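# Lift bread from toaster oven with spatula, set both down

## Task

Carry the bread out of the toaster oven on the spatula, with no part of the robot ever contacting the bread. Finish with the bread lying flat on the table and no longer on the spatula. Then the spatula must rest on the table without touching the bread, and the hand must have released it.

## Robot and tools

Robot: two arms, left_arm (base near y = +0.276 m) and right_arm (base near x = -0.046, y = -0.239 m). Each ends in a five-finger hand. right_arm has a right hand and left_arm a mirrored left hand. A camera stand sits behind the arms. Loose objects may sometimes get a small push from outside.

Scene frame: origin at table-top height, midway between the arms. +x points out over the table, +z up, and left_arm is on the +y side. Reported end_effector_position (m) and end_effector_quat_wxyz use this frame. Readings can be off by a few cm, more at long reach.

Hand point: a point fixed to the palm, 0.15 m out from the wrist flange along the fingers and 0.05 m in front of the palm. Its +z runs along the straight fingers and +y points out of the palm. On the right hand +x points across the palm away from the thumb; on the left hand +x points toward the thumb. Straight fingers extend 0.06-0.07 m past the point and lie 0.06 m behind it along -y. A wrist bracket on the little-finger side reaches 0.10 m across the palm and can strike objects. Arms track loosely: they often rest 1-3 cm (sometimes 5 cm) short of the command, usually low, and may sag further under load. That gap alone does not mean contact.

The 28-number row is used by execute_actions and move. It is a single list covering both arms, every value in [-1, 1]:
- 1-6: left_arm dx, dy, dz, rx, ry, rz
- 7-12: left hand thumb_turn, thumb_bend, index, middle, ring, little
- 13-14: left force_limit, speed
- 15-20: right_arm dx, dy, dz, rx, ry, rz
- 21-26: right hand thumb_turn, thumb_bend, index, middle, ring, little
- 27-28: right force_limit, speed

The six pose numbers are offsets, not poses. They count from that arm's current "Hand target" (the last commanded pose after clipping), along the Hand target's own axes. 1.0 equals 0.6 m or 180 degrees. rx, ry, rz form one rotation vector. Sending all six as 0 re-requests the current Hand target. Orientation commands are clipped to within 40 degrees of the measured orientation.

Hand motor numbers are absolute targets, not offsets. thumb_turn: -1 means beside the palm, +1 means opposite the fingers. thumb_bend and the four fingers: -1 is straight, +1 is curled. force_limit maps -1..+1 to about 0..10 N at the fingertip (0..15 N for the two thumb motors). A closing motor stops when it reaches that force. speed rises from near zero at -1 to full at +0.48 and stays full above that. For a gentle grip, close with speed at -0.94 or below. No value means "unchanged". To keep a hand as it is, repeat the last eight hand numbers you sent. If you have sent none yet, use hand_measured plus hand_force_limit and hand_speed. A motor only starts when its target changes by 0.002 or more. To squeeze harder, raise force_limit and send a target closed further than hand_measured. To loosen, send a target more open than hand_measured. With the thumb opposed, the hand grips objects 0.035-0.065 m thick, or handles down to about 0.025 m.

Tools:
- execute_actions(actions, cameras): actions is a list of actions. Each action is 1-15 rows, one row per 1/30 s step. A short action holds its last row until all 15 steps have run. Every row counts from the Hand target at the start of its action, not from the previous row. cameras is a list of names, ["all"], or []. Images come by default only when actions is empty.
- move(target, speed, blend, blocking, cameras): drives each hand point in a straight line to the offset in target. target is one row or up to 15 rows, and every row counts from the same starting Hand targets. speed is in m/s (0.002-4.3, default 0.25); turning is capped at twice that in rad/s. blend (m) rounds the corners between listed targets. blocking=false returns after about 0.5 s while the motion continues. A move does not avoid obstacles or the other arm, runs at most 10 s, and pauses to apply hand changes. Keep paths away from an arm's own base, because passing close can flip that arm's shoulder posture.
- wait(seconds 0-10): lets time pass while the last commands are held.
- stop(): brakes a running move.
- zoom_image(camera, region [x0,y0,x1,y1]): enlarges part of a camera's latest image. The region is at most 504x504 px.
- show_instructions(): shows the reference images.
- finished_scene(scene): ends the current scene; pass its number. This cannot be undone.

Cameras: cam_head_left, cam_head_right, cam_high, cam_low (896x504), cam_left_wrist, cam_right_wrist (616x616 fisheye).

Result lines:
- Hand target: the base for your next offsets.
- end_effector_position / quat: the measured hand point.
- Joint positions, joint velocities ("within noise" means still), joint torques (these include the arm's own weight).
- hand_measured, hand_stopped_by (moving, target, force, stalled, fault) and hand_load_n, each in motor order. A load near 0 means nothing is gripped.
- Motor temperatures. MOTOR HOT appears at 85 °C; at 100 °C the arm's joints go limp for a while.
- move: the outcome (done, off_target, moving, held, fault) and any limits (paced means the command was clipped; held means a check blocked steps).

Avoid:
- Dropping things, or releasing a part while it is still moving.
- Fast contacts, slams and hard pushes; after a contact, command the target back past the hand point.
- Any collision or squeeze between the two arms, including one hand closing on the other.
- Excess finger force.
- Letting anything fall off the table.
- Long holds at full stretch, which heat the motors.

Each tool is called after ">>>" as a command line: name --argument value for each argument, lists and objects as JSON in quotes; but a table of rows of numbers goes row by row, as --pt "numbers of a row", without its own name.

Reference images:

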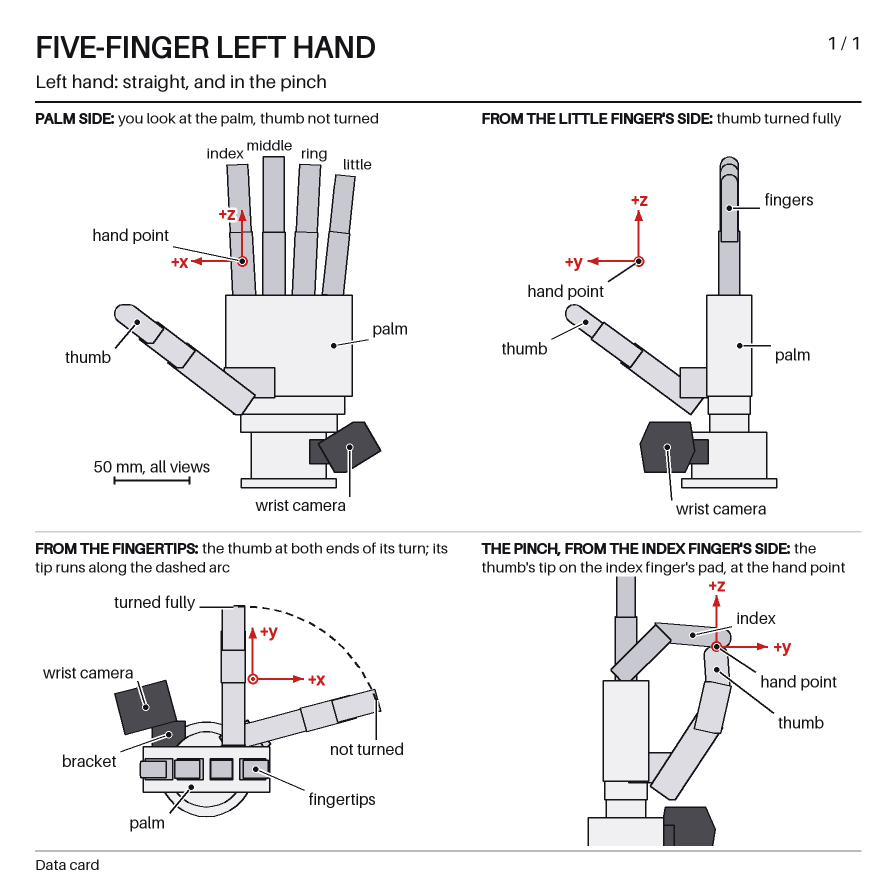

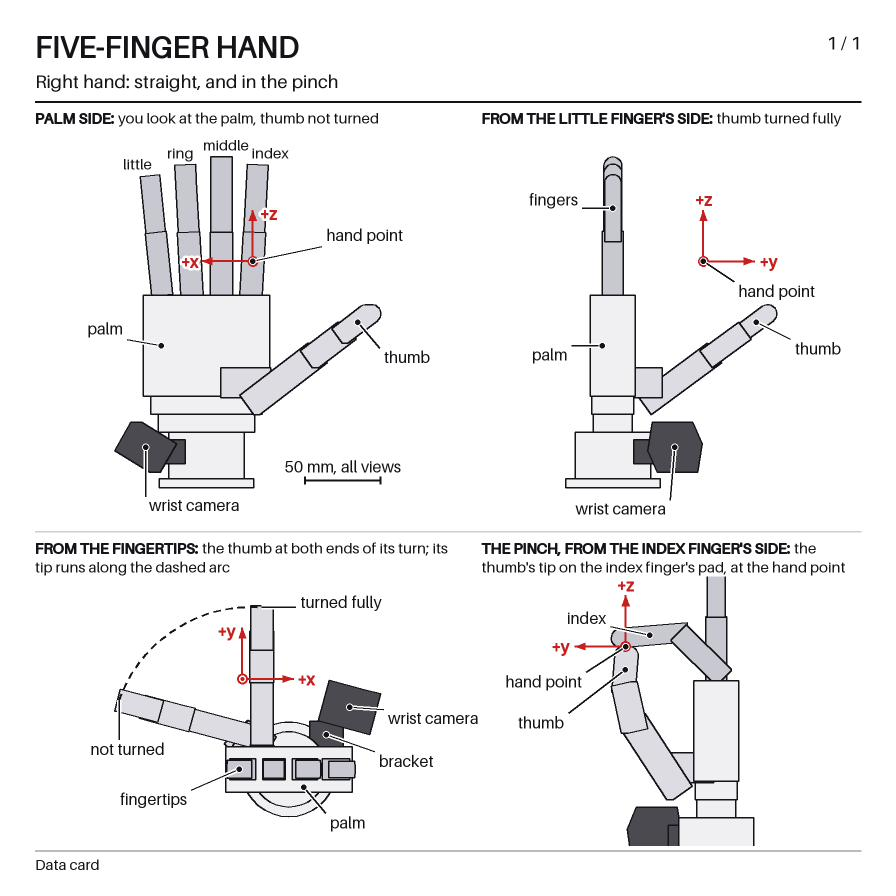

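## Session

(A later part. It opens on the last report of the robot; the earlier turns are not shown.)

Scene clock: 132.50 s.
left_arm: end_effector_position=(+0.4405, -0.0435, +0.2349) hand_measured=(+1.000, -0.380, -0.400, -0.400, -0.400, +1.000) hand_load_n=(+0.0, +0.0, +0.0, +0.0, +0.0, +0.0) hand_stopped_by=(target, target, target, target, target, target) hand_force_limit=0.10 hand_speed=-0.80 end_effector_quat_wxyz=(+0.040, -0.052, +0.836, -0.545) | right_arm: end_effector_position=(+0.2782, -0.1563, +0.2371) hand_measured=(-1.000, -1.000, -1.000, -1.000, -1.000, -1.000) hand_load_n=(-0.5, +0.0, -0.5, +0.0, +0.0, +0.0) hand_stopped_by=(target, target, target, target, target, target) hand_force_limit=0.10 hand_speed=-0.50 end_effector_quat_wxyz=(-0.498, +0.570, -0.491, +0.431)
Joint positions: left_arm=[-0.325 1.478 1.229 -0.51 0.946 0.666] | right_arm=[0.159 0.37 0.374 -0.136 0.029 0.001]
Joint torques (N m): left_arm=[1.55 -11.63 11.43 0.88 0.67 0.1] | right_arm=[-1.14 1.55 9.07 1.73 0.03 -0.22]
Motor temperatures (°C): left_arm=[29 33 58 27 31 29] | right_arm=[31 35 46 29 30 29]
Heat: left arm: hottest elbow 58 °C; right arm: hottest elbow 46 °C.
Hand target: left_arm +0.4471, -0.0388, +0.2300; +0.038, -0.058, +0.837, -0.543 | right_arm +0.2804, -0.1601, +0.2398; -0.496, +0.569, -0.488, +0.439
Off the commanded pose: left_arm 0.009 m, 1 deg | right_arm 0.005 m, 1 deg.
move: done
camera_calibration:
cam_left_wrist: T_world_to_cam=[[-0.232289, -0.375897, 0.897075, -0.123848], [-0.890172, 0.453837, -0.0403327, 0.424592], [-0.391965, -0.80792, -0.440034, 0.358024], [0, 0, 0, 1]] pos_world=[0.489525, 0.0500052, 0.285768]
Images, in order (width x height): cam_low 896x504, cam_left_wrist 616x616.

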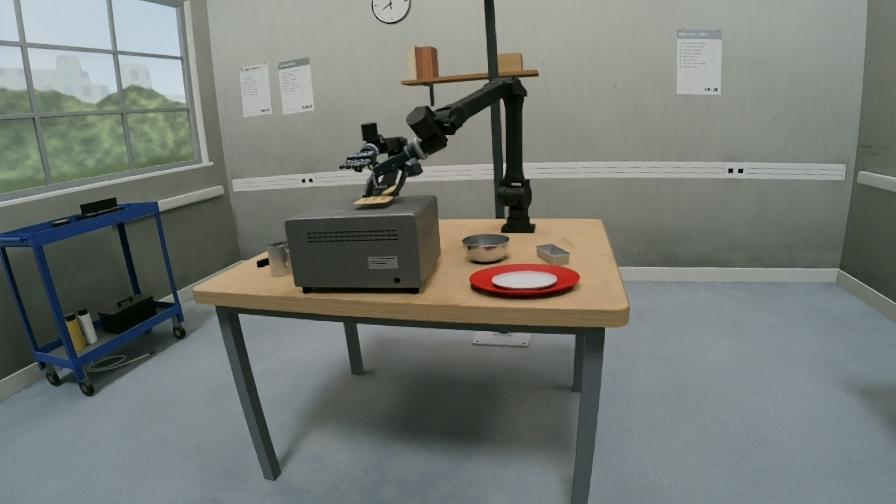

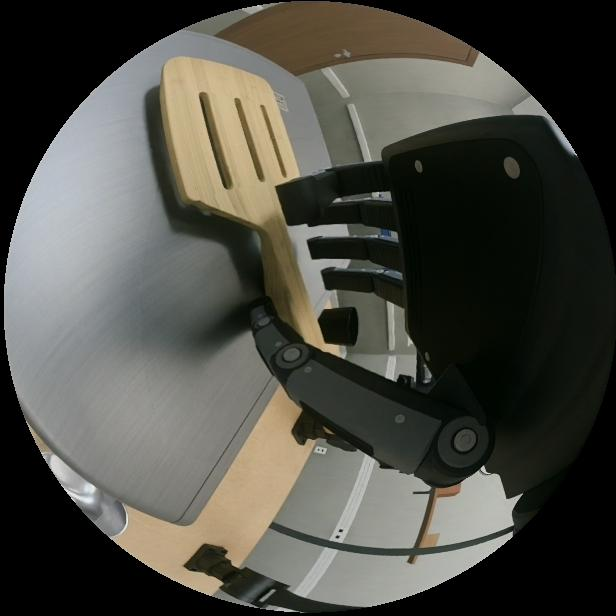

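>>> move --pt "0 -0.1522 -0.0678 0 0 0 1 -0.38 -0.4 -0.4 -0.4 1 0.1 -0.8 0 0 0 0 0 0 -1 -1 -1 -1 -1 -1 0.1 -0.5" --pt "0.0489 0.0559 -0.7557 -0.0774 -0.181 -0.2056 1 -0.38 -0.4 -0.4 -0.4 1 0.1 -0.8 0 0 0 0 0 0 -1 -1 -1 -1 -1 -1 0.1 -0.5" --speed '[0.08,0.25]' --blend 0.01 --cameras '["cam_right_wrist","cam_low","cam_head_left","cam_head_right"]'

>>> zoom_image --camera "cam_head_right" --region '[460, 150, 640, 330]'

>>> zoom_image --camera "cam_head_left" --region '[460, 150, 640, 330]'

>>> zoom_image --camera "cam_right_wrist" --region '[240, 230, 420, 410]'

>>> zoom_image --camera "cam_low" --region '[330, 130, 450, 240]'

Scene clock: 136.77 s.
left_arm: end_effector_position=(+0.3523, +0.3730, +0.3734) hand_measured=(+1.000, -0.380, -0.400, -0.400, -0.400, +1.000) hand_load_n=(+0.0, +0.0, +0.0, +0.0, +0.0, +0.0) hand_stopped_by=(target, target, target, target, target, target) hand_force_limit=0.10 hand_speed=-0.80 end_effector_quat_wxyz=(+0.076, -0.472, +0.787, -0.390) | right_arm: end_effector_position=(+0.2782, -0.1563, +0.2371) hand_measured=(-1.000, -1.000, -1.000, -1.000, -1.000, -1.000) hand_load_n=(-0.5, +0.0, +0.0, +0.0, +0.0, +0.0) hand_stopped_by=(target, target, target, target, target, target) hand_force_limit=0.10 hand_speed=-0.50 end_effector_quat_wxyz=(-0.498, +0.570, -0.491, +0.431)
Joint positions: left_arm=[0.616 1.337 1.598 -1.685 0.806 1.02] | right_arm=[0.159 0.37 0.374 -0.136 0.029 0.001]
Joint torques (N m): left_arm=[1.2 -8.94 13.91 -0.03 0.6 0.1] | right_arm=[-1.67 1.61 9.16 1.72 0.04 -0.22]
Motor temperatures (°C): left_arm=[29 33 58 27 31 29] | right_arm=[31 35 46 29 30 29]
Heat: left arm: hottest elbow 58 °C; right arm: hottest elbow 46 °C.
Hand target: left_arm +0.3584, +0.3807, +0.3842; +0.088, -0.467, +0.790, -0.387 | right_arm +0.2804, -0.1601, +0.2398; -0.496, +0.569, -0.488, +0.439
Off the commanded pose: left_arm 0.015 m, 2 deg | right_arm 0.005 m, 1 deg.
move: off_target (left_arm)
camera_calibration:
cam_right_wrist: T_world_to_cam=[[-0.123114, -0.297806, -0.946654, 0.204802], [-0.652623, 0.74292, -0.148839, 0.330231], [0.747614, 0.599484, -0.285819, 0.0672126], [0, 0, 0, 1]] pos_world=[0.190481, -0.224637, 0.262239]
Images, in order (width x height): cam_head_left 896x504, cam_head_right 896x504, cam_low 896x504, cam_right_wrist 616x616.

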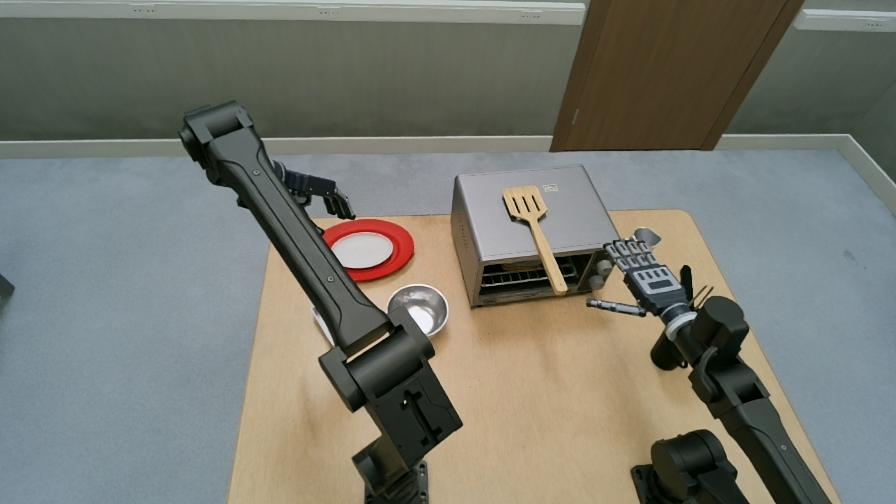

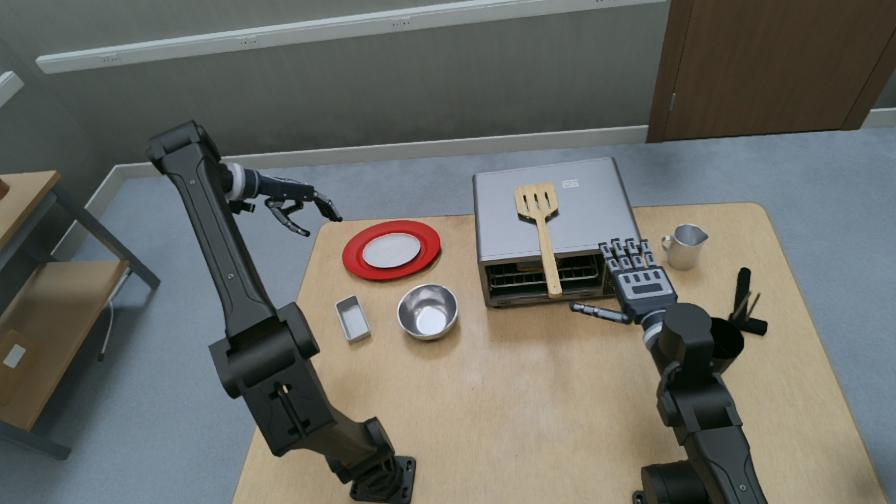

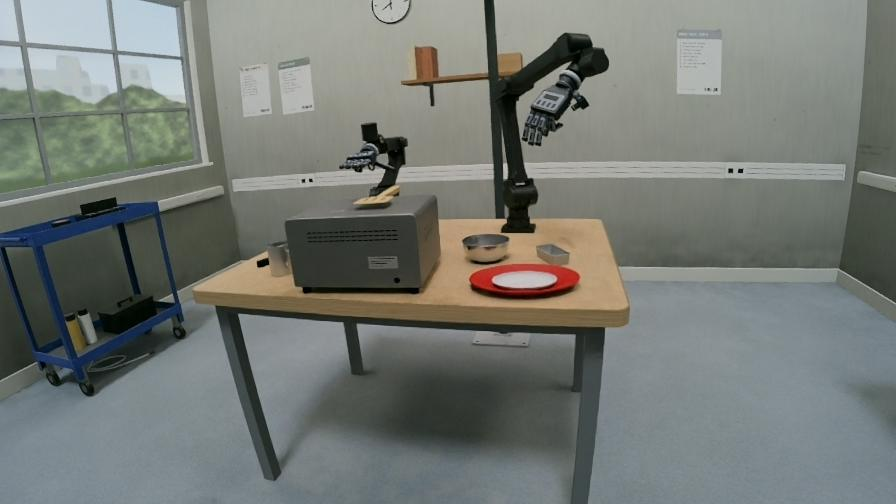

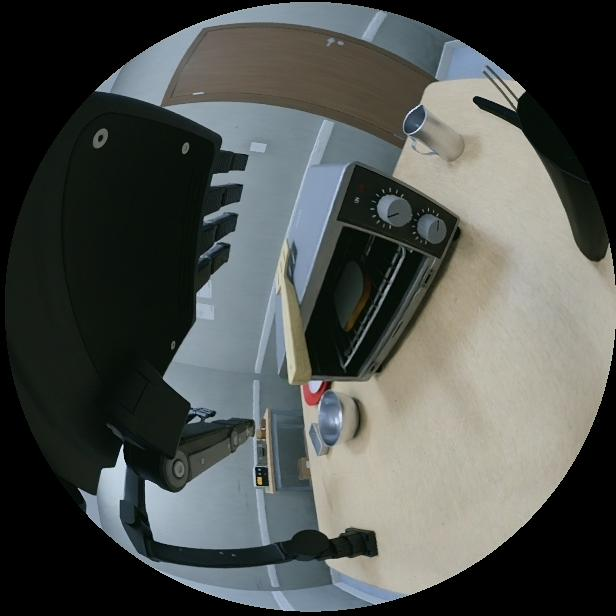

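Scaled by 2.800 from the camera's 896x504 image, which has a finer 1280x720 frame.

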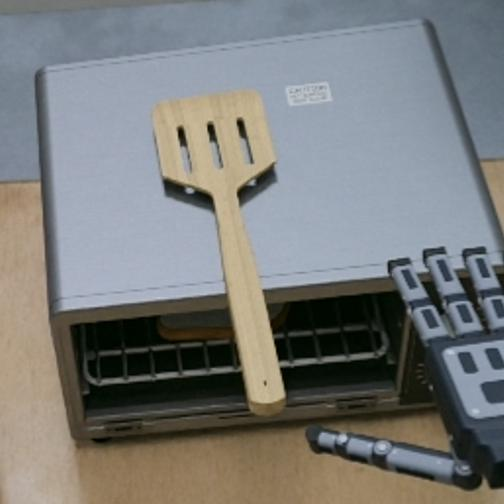

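Scaled by 2.800 from the camera's 896x504 image, which has a finer 1280x720 frame.

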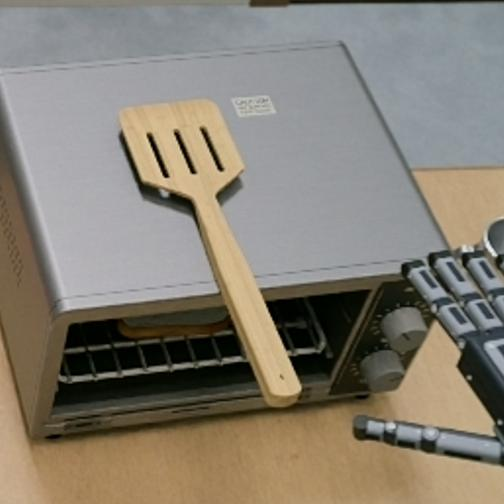

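Scaled by 2.800 from the camera's 616x616 image, which has a finer 880x880 frame.

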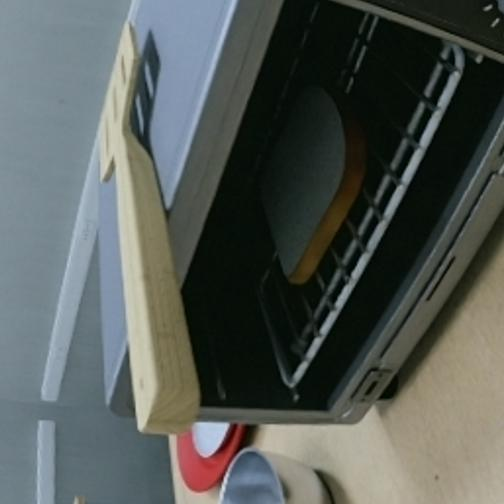

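Scaled by 4.200 from the camera's 896x504 image, which has a finer 1280x720 frame.

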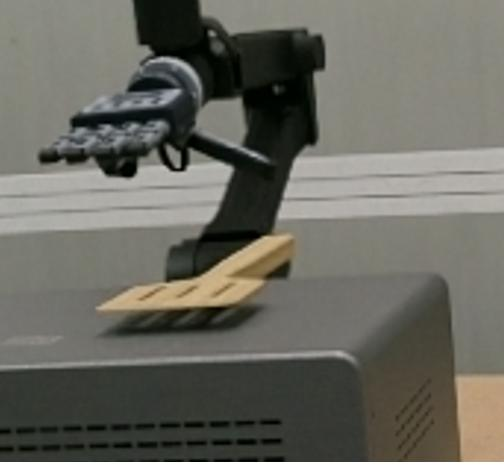

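>>> move --pt "0 0 0 0 0 0 1 -0.38 -0.4 -0.4 -0.4 1 0.1 -0.8 -0.0973 -0.0625 0.0139 0.0333 0.0111 0 -1 -1 -1 -1 -1 -1 0.1 -0.5" --pt "0 0 0 0 0 0 1 -0.38 -0.4 -0.4 -0.4 1 0.1 -0.8 -0.1817 -0.0525 0.1255 0.0333 0.0111 0 -1 -1 -1 -1 -1 -1 0.1 -0.5" --speed 0.1 --cameras '["cam_right_wrist","cam_head_left","cam_head_right"]'

>>> zoom_image --camera "cam_right_wrist" --region '[150, 130, 400, 430]'

Scene clock: 140.83 s.
left_arm: end_effector_position=(+0.3523, +0.3731, +0.3734) hand_measured=(+1.000, -0.380, -0.400, -0.400, -0.400, +1.000) hand_load_n=(+0.0, +0.0, +0.0, +0.0, +0.0, +0.0) hand_stopped_by=(target, target, target, target, target, target) hand_force_limit=0.10 hand_speed=-0.80 end_effector_quat_wxyz=(+0.076, -0.472, +0.787, -0.390) | right_arm: end_effector_position=(+0.3299, -0.0536, +0.2259) hand_measured=(-1.000, -1.000, -1.000, -1.000, -1.000, -1.000) hand_load_n=(-0.5, +0.0, +0.0, +0.0, +0.0, +0.0) hand_stopped_by=(target, target, target, target, target, target) hand_force_limit=0.10 hand_speed=-0.50 end_effector_quat_wxyz=(-0.493, +0.553, -0.481, +0.468)
Joint positions: left_arm=[0.616 1.337 1.598 -1.685 0.806 1.021] | right_arm=[0.616 0.804 0.423 0.293 0.536 0.001]
Joint torques (N m): left_arm=[1.14 -8.76 13.9 -0.02 0.6 0.11] | right_arm=[0.32 -1.9 12.81 2.24 0.15 -0.18]
Motor temperatures (°C): left_arm=[29 33 58 27 31 29] | right_arm=[31 35 46 29 30 29]
Heat: left arm: hottest elbow 58 °C; right arm: hottest elbow 46 °C.
Hand target: left_arm +0.3584, +0.3807, +0.3842; +0.088, -0.467, +0.790, -0.387 | right_arm +0.3431, -0.0409, +0.2602; -0.516, +0.534, -0.473, +0.473
Off the commanded pose: left_arm 0.015 m, 2 deg | right_arm 0.039 m, 4 deg.
move: off_target (left_arm, right_arm)
camera_calibration:
cam_right_wrist: T_world_to_cam=[[-0.0795032, -0.324694, -0.942472, 0.214336], [-0.60585, 0.766542, -0.212976, 0.286391], [0.791597, 0.554064, -0.257658, -0.0594652], [0, 0, 0, 1]] pos_world=[0.237623, -0.11699, 0.247679]
Images, in order (width x height): cam_head_left 896x504, cam_head_right 896x504, cam_right_wrist 616x616.

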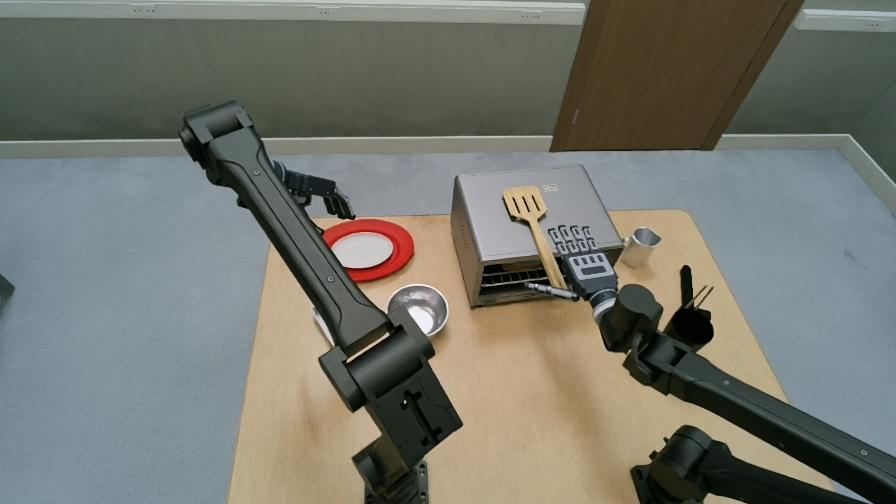

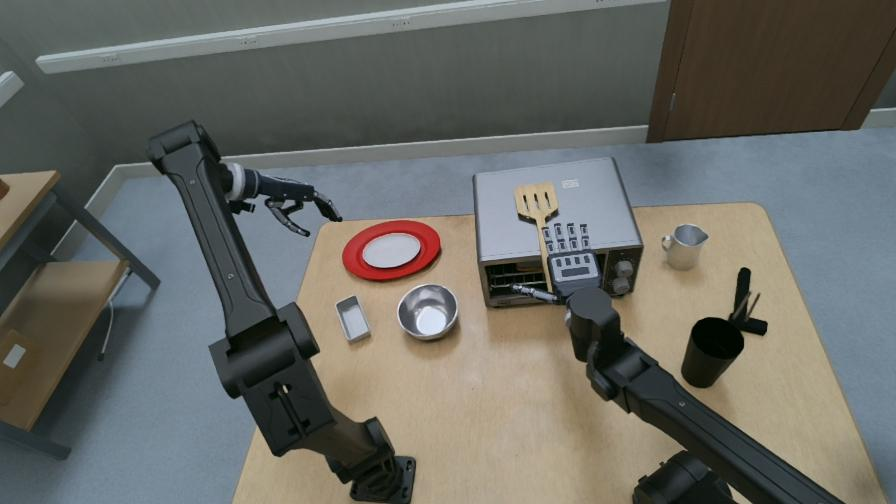

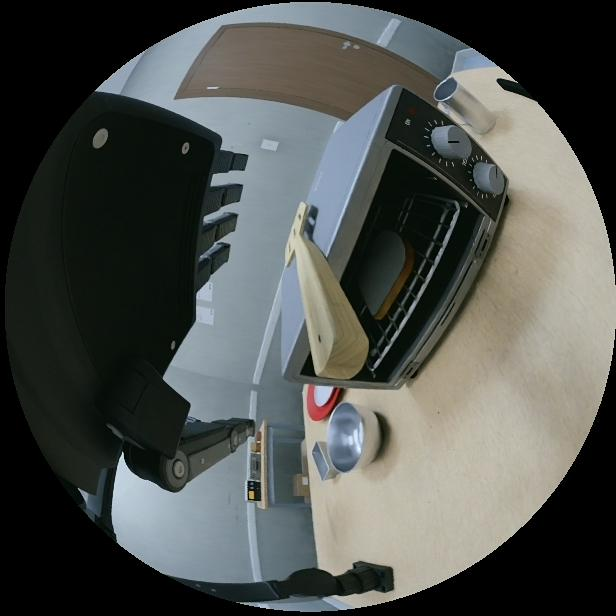

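Scaled by 1.680 from the camera's 616x616 image, which has a finer 880x880 frame.

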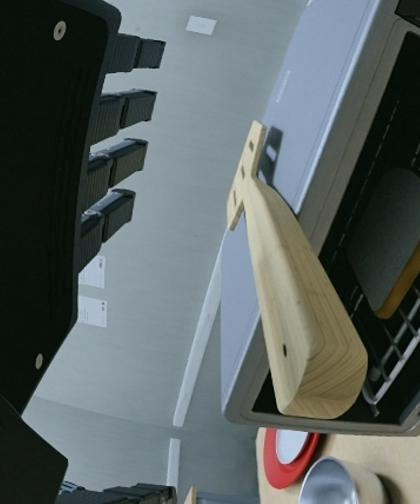

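>>> move --target '[0,0,0,0,0,0,1,-0.38,-0.4,-0.4,-0.4,1,0.1,-0.8, -0.0112,0.0413,0.0135,0,0,0,-1,-1,-1,-1,-1,-1,0.1,-0.5]' --speed 0.06 --cameras '["cam_right_wrist","cam_head_left","cam_head_right"]'

>>> zoom_image --camera "cam_right_wrist" --region '[150, 130, 400, 430]'

>>> zoom_image --camera "cam_head_right" --region '[480, 170, 660, 330]'

Scene clock: 142.47 s.
left_arm: end_effector_position=(+0.3523, +0.3731, +0.3734) hand_measured=(+1.000, -0.380, -0.400, -0.400, -0.400, +1.000) hand_load_n=(+0.0, +0.0, +0.0, +0.0, +0.0, +0.0) hand_stopped_by=(target, target, target, target, target, target) hand_force_limit=0.10 hand_speed=-0.80 end_effector_quat_wxyz=(+0.076, -0.472, +0.787, -0.390) | right_arm: end_effector_position=(+0.3442, -0.0431, +0.2202) hand_measured=(-1.000, -1.000, -1.000, -1.000, -1.000, -1.000) hand_load_n=(+0.0, +0.0, +0.0, +0.0, +0.0, +0.0) hand_stopped_by=(target, target, target, target, target, target) hand_force_limit=0.10 hand_speed=-0.50 end_effector_quat_wxyz=(+0.503, -0.542, +0.480, -0.471)
Joint positions: left_arm=[0.616 1.337 1.598 -1.685 0.806 1.021] | right_arm=[0.617 0.894 0.423 0.414 0.539 0.001]
Joint torques (N m): left_arm=[1.26 -8.76 13.93 -0.08 0.6 0.11] | right_arm=[0.97 -1.73 9.94 2.29 0.22 -0.17]
Motor temperatures (°C): left_arm=[29 33 58 27 31 29] | right_arm=[31 35 47 29 30 29]
Heat: left arm: hottest elbow 58 °C; right arm: hottest elbow 47 °C.
Hand target: left_arm +0.3584, +0.3807, +0.3842; +0.088, -0.467, +0.790, -0.387 | right_arm +0.3500, -0.0338, +0.2350; +0.516, -0.534, +0.473, -0.473
Off the commanded pose: left_arm 0.015 m, 2 deg | right_arm 0.019 m, 2 deg.
move: off_target (left_arm, right_arm)
camera_calibration:
cam_right_wrist: T_world_to_cam=[[-0.0565393, -0.307634, -0.949824, 0.207941], [-0.599324, 0.771331, -0.214147, 0.283998], [0.798507, 0.557145, -0.227983, -0.0868629], [0, 0, 0, 1]] pos_world=[0.251324, -0.106692, 0.238521]
Images, in order (width x height): cam_head_left 896x504, cam_head_right 896x504, cam_right_wrist 616x616.

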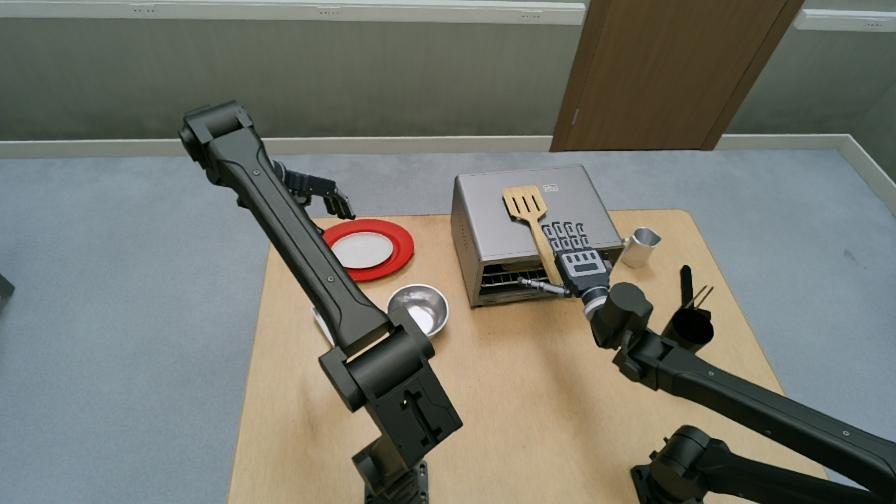

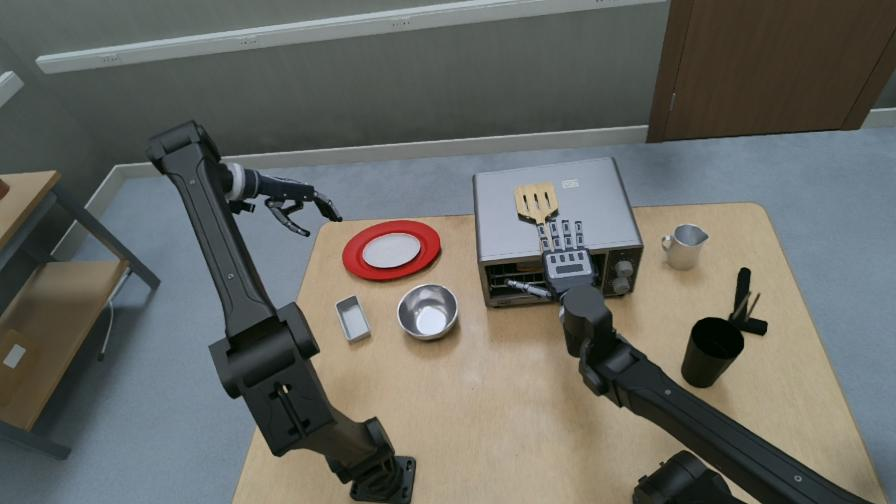

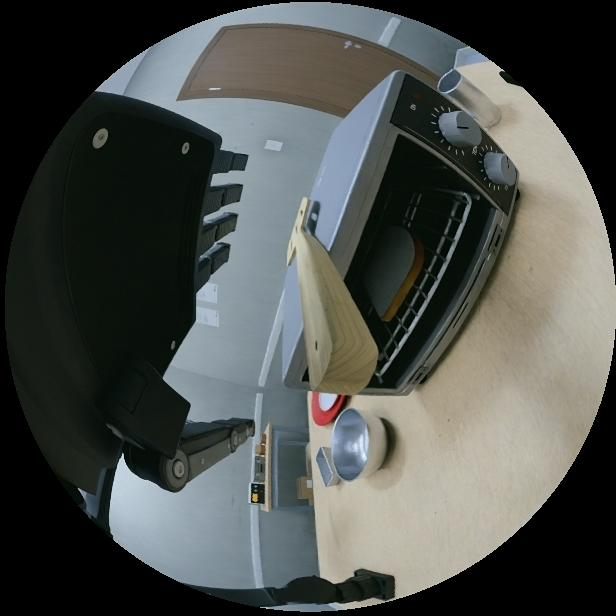

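Scaled by 1.680 from the camera's 616x616 image, which has a finer 880x880 frame.

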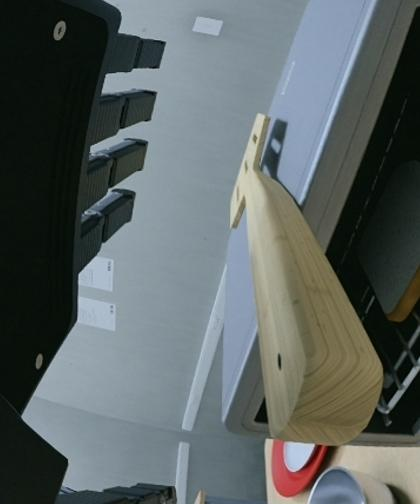

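Scaled by 2.800 from the camera's 896x504 image, which has a finer 1280x720 frame.

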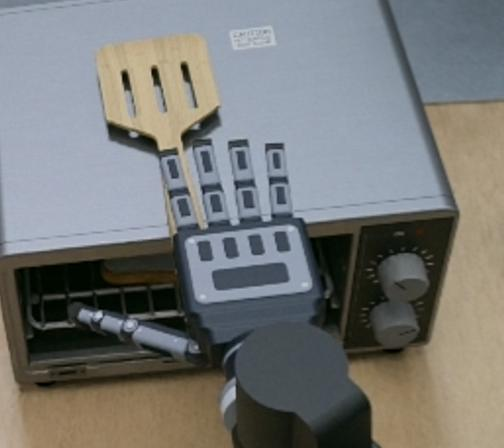

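>>> zoom_image --camera "cam_head_right" --region '[525, 205, 585, 265]'

>>> zoom_image --camera "cam_head_left" --region '[530, 210, 600, 280]'

Scaled by 8.400 from the camera's 896x504 image, which has a finer 1280x720 frame.

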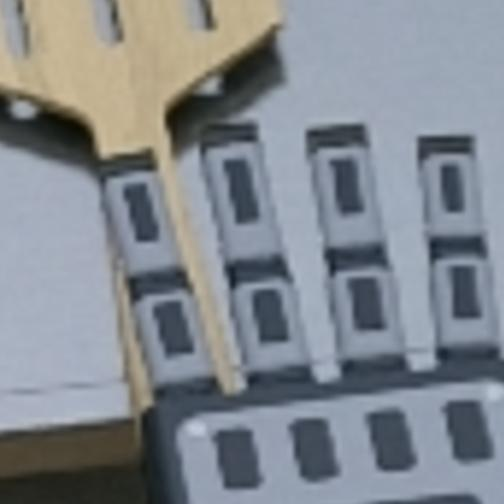

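Scaled by 7.200 from the camera's 896x504 image, which has a finer 1280x720 frame.

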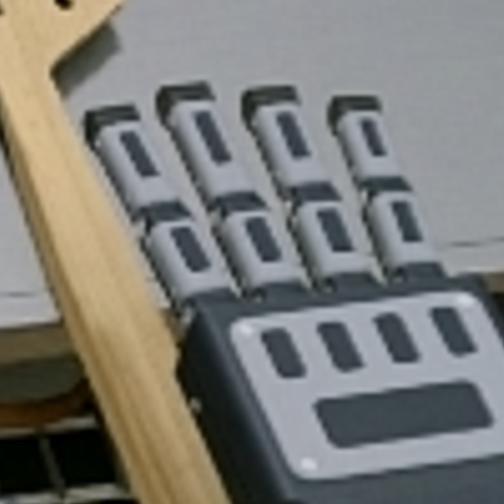

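>>> move --target '[0,0,0,0,0,0,1,-0.38,-0.4,-0.4,-0.4,1,0.1,-0.8, -0.0147,0.0583,0.0029,0,0,0,-1,-1,-1,-1,-1,-1,0.1,-0.5]' --speed 0.04 --cameras '["cam_right_wrist","cam_head_left","cam_head_right"]'

>>> zoom_image --camera "cam_right_wrist" --region '[150, 130, 400, 430]'

>>> zoom_image --camera "cam_head_right" --region '[525, 205, 585, 265]'

Scene clock: 144.80 s.
left_arm: end_effector_position=(+0.3523, +0.3731, +0.3734) hand_measured=(+1.000, -0.380, -0.400, -0.400, -0.400, +1.000) hand_load_n=(+0.0, +0.0, +0.0, +0.0, +0.0, +0.0) hand_stopped_by=(target, target, target, target, target, target) hand_force_limit=0.10 hand_speed=-0.80 end_effector_quat_wxyz=(+0.076, -0.472, +0.787, -0.390) | right_arm: end_effector_position=(+0.3521, -0.0300, +0.2040) hand_measured=(-1.000, -1.000, -1.000, -1.000, -1.000, -1.000) hand_load_n=(+0.0, -0.5, +0.0, +0.0, -0.5, +0.0) hand_stopped_by=(target, target, target, target, target, target) hand_force_limit=0.10 hand_speed=-0.50 end_effector_quat_wxyz=(+0.514, -0.531, +0.478, -0.474)
Joint positions: left_arm=[0.616 1.337 1.598 -1.685 0.806 1.021] | right_arm=[0.641 1 0.402 0.573 0.563 0.001]
Joint torques (N m): left_arm=[1.03 -8.88 13.93 0.03 0.61 0.1] | right_arm=[0.85 -2.78 7.01 2.22 0.2 -0.15]
Motor temperatures (°C): left_arm=[29 33 58 27 31 29] | right_arm=[31 35 47 29 30 29]
Heat: left arm: hottest elbow 58 °C; right arm: hottest elbow 47 °C.
Hand target: left_arm +0.3584, +0.3807, +0.3842; +0.088, -0.467, +0.790, -0.387 | right_arm +0.3503, -0.0255, +0.2000; +0.516, -0.534, +0.473, -0.473
Off the commanded pose: left_arm 0.015 m, 2 deg | right_arm 0.006 m, 1 deg.
move: off_target (left_arm)
camera_calibration:
cam_right_wrist: T_world_to_cam=[[-0.0321446, -0.290195, -0.956428, 0.190331], [-0.593262, 0.775655, -0.215406, 0.273365], [0.804367, 0.560488, -0.197095, -0.112422], [0, 0, 0, 1]] pos_world=[0.258724, -0.0937932, 0.218765]
Images, in order (width x height): cam_head_left 896x504, cam_head_right 896x504, cam_right_wrist 616x616.

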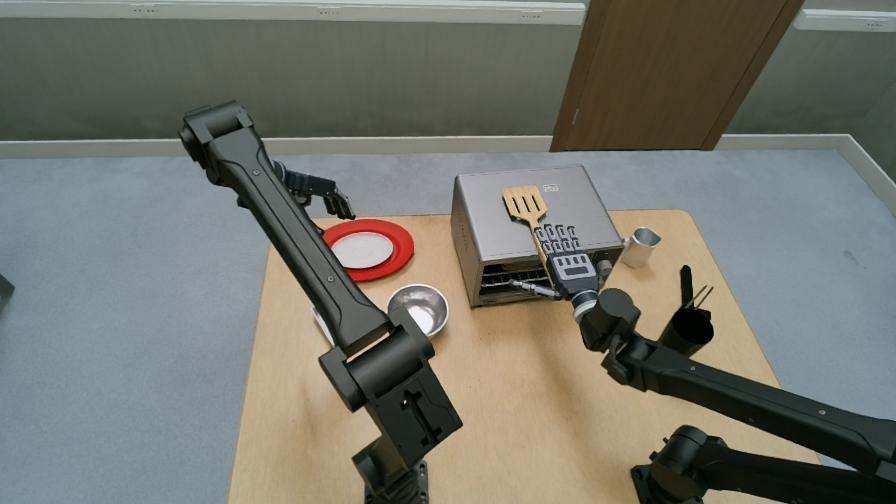

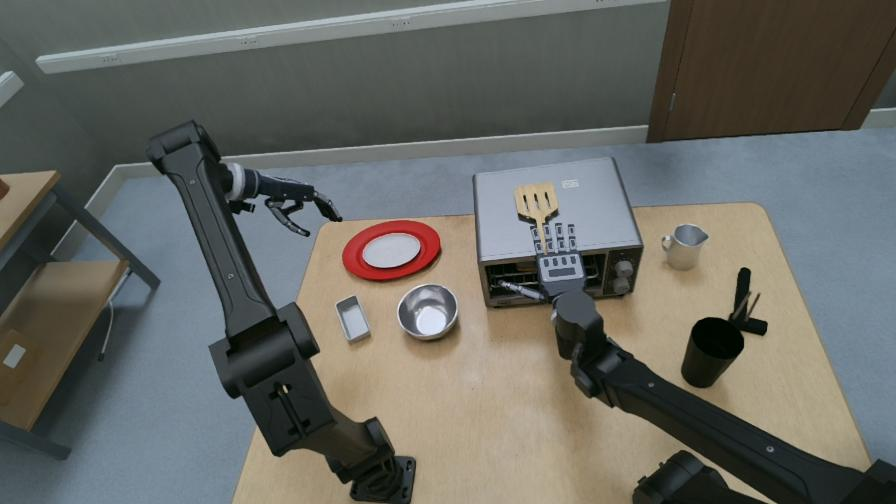

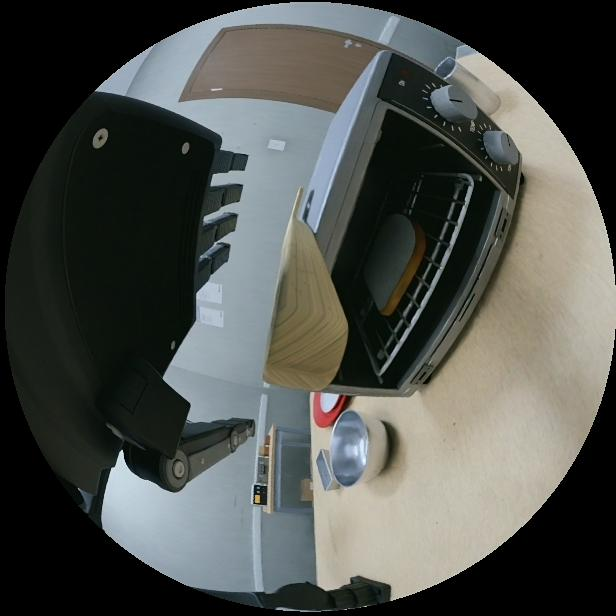

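Scaled by 1.680 from the camera's 616x616 image, which has a finer 880x880 frame.

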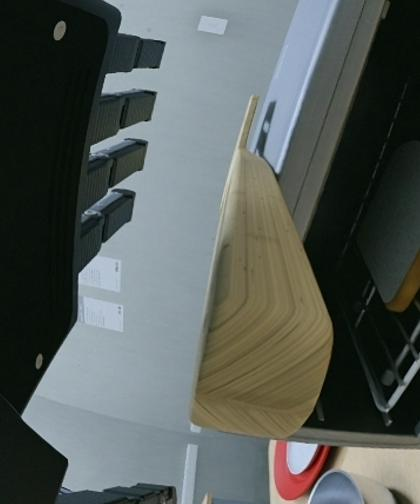

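Scaled by 8.400 from the camera's 896x504 image, which has a finer 1280x720 frame.

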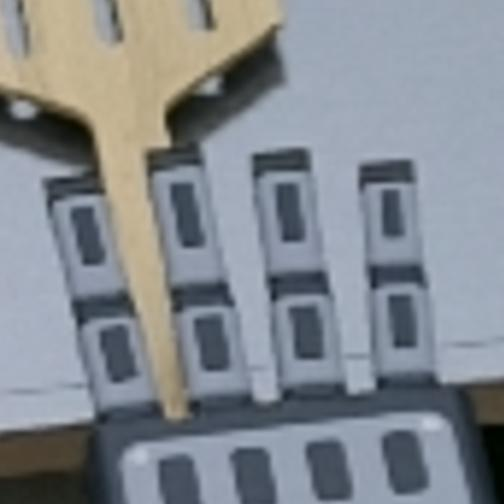

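>>> move --target '[0,0,0,0,0,0,1,-0.38,-0.4,-0.4,-0.4,1,0.1,-0.8, -0.001,0.0451,-0.008,0,0,0,-1,-1,-1,-1,-1,-1,0.1,-0.5]' --speed 0.03 --cameras '["cam_right_wrist","cam_head_right"]'

>>> zoom_image --camera "cam_right_wrist" --region '[150, 130, 400, 430]'

>>> zoom_image --camera "cam_head_right" --region '[525, 205, 585, 265]'

Scene clock: 146.47 s.
left_arm: end_effector_position=(+0.3523, +0.3731, +0.3734) hand_measured=(+1.000, -0.380, -0.400, -0.400, -0.400, +1.000) hand_load_n=(+0.0, +0.0, +0.0, +0.0, +0.0, +0.0) hand_stopped_by=(target, target, target, target, target, target) hand_force_limit=0.10 hand_speed=-0.80 end_effector_quat_wxyz=(+0.076, -0.472, +0.787, -0.390) | right_arm: end_effector_position=(+0.3473, -0.0301, +0.1772) hand_measured=(-1.000, -1.000, -1.000, -1.000, -1.000, -1.000) hand_load_n=(+0.0, +0.0, +0.0, +0.0, +0.0, +0.0) hand_stopped_by=(target, target, target, target, target, target) hand_force_limit=0.10 hand_speed=-0.50 end_effector_quat_wxyz=(+0.515, -0.531, +0.478, -0.474)
Joint positions: left_arm=[0.616 1.337 1.598 -1.685 0.806 1.021] | right_arm=[0.652 1.067 0.349 0.693 0.575 0.001]
Joint torques (N m): left_arm=[1.14 -8.82 13.91 -0.01 0.61 0.11] | right_arm=[0.44 -3.02 6.46 2.22 0.17 -0.14]
Motor temperatures (°C): left_arm=[29 33 58 27 31 29] | right_arm=[31 35 47 29 30 29]
Heat: left arm: hottest elbow 58 °C; right arm: hottest elbow 47 °C.
Hand target: left_arm +0.3584, +0.3807, +0.3842; +0.088, -0.467, +0.790, -0.387 | right_arm +0.3450, -0.0260, +0.1731; +0.516, -0.534, +0.473, -0.473
Off the commanded pose: left_arm 0.015 m, 2 deg | right_arm 0.006 m, 1 deg.
move: off_target (left_arm)
camera_calibration:
cam_right_wrist: T_world_to_cam=[[-0.0314795, -0.289959, -0.956521, 0.164321], [-0.592798, 0.775926, -0.215704, 0.264689], [0.804735, 0.560234, -0.196313, -0.114129], [0, 0, 0, 1]] pos_world=[0.253924, -0.0937937, 0.191866]
Images, in order (width x height): cam_head_right 896x504, cam_right_wrist 616x616.

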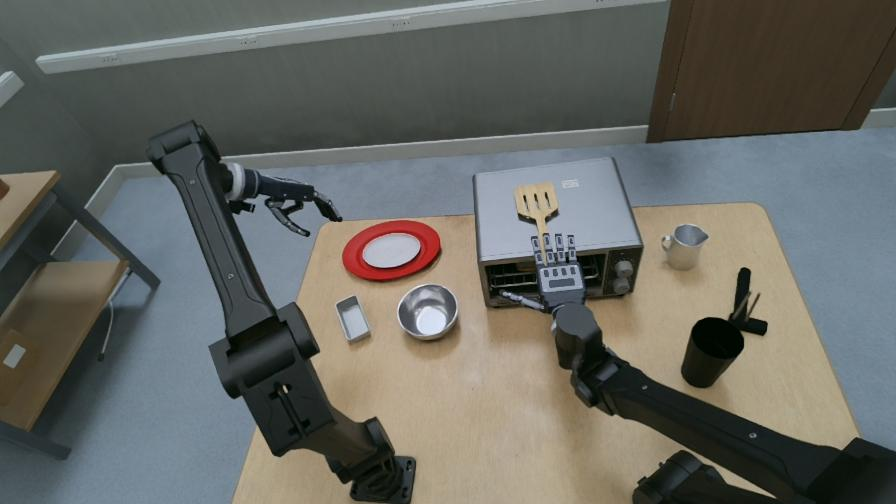

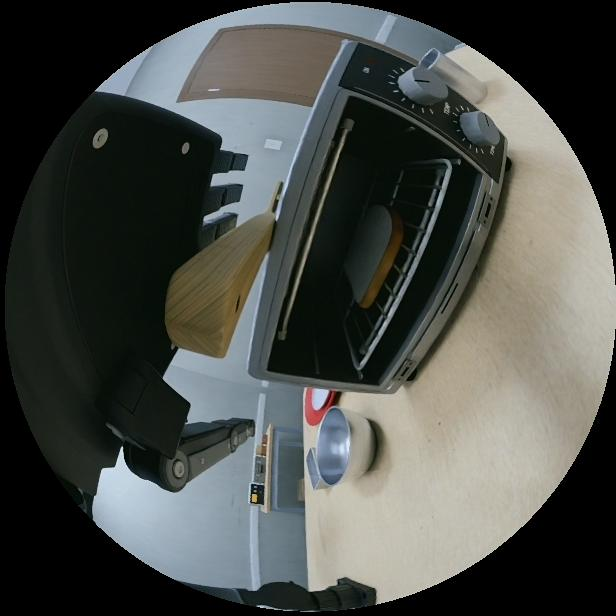

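Scaled by 1.680 from the camera's 616x616 image, which has a finer 880x880 frame.

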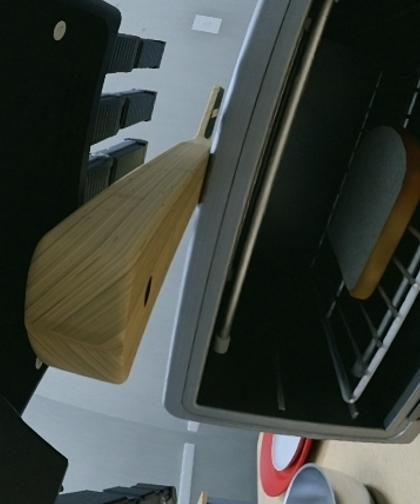

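Scaled by 8.400 from the camera's 896x504 image, which has a finer 1280x720 frame.

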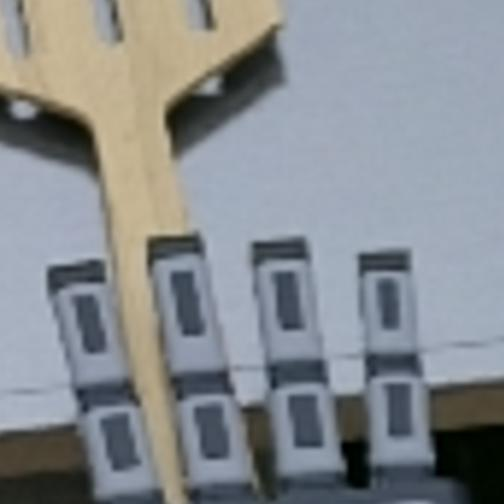

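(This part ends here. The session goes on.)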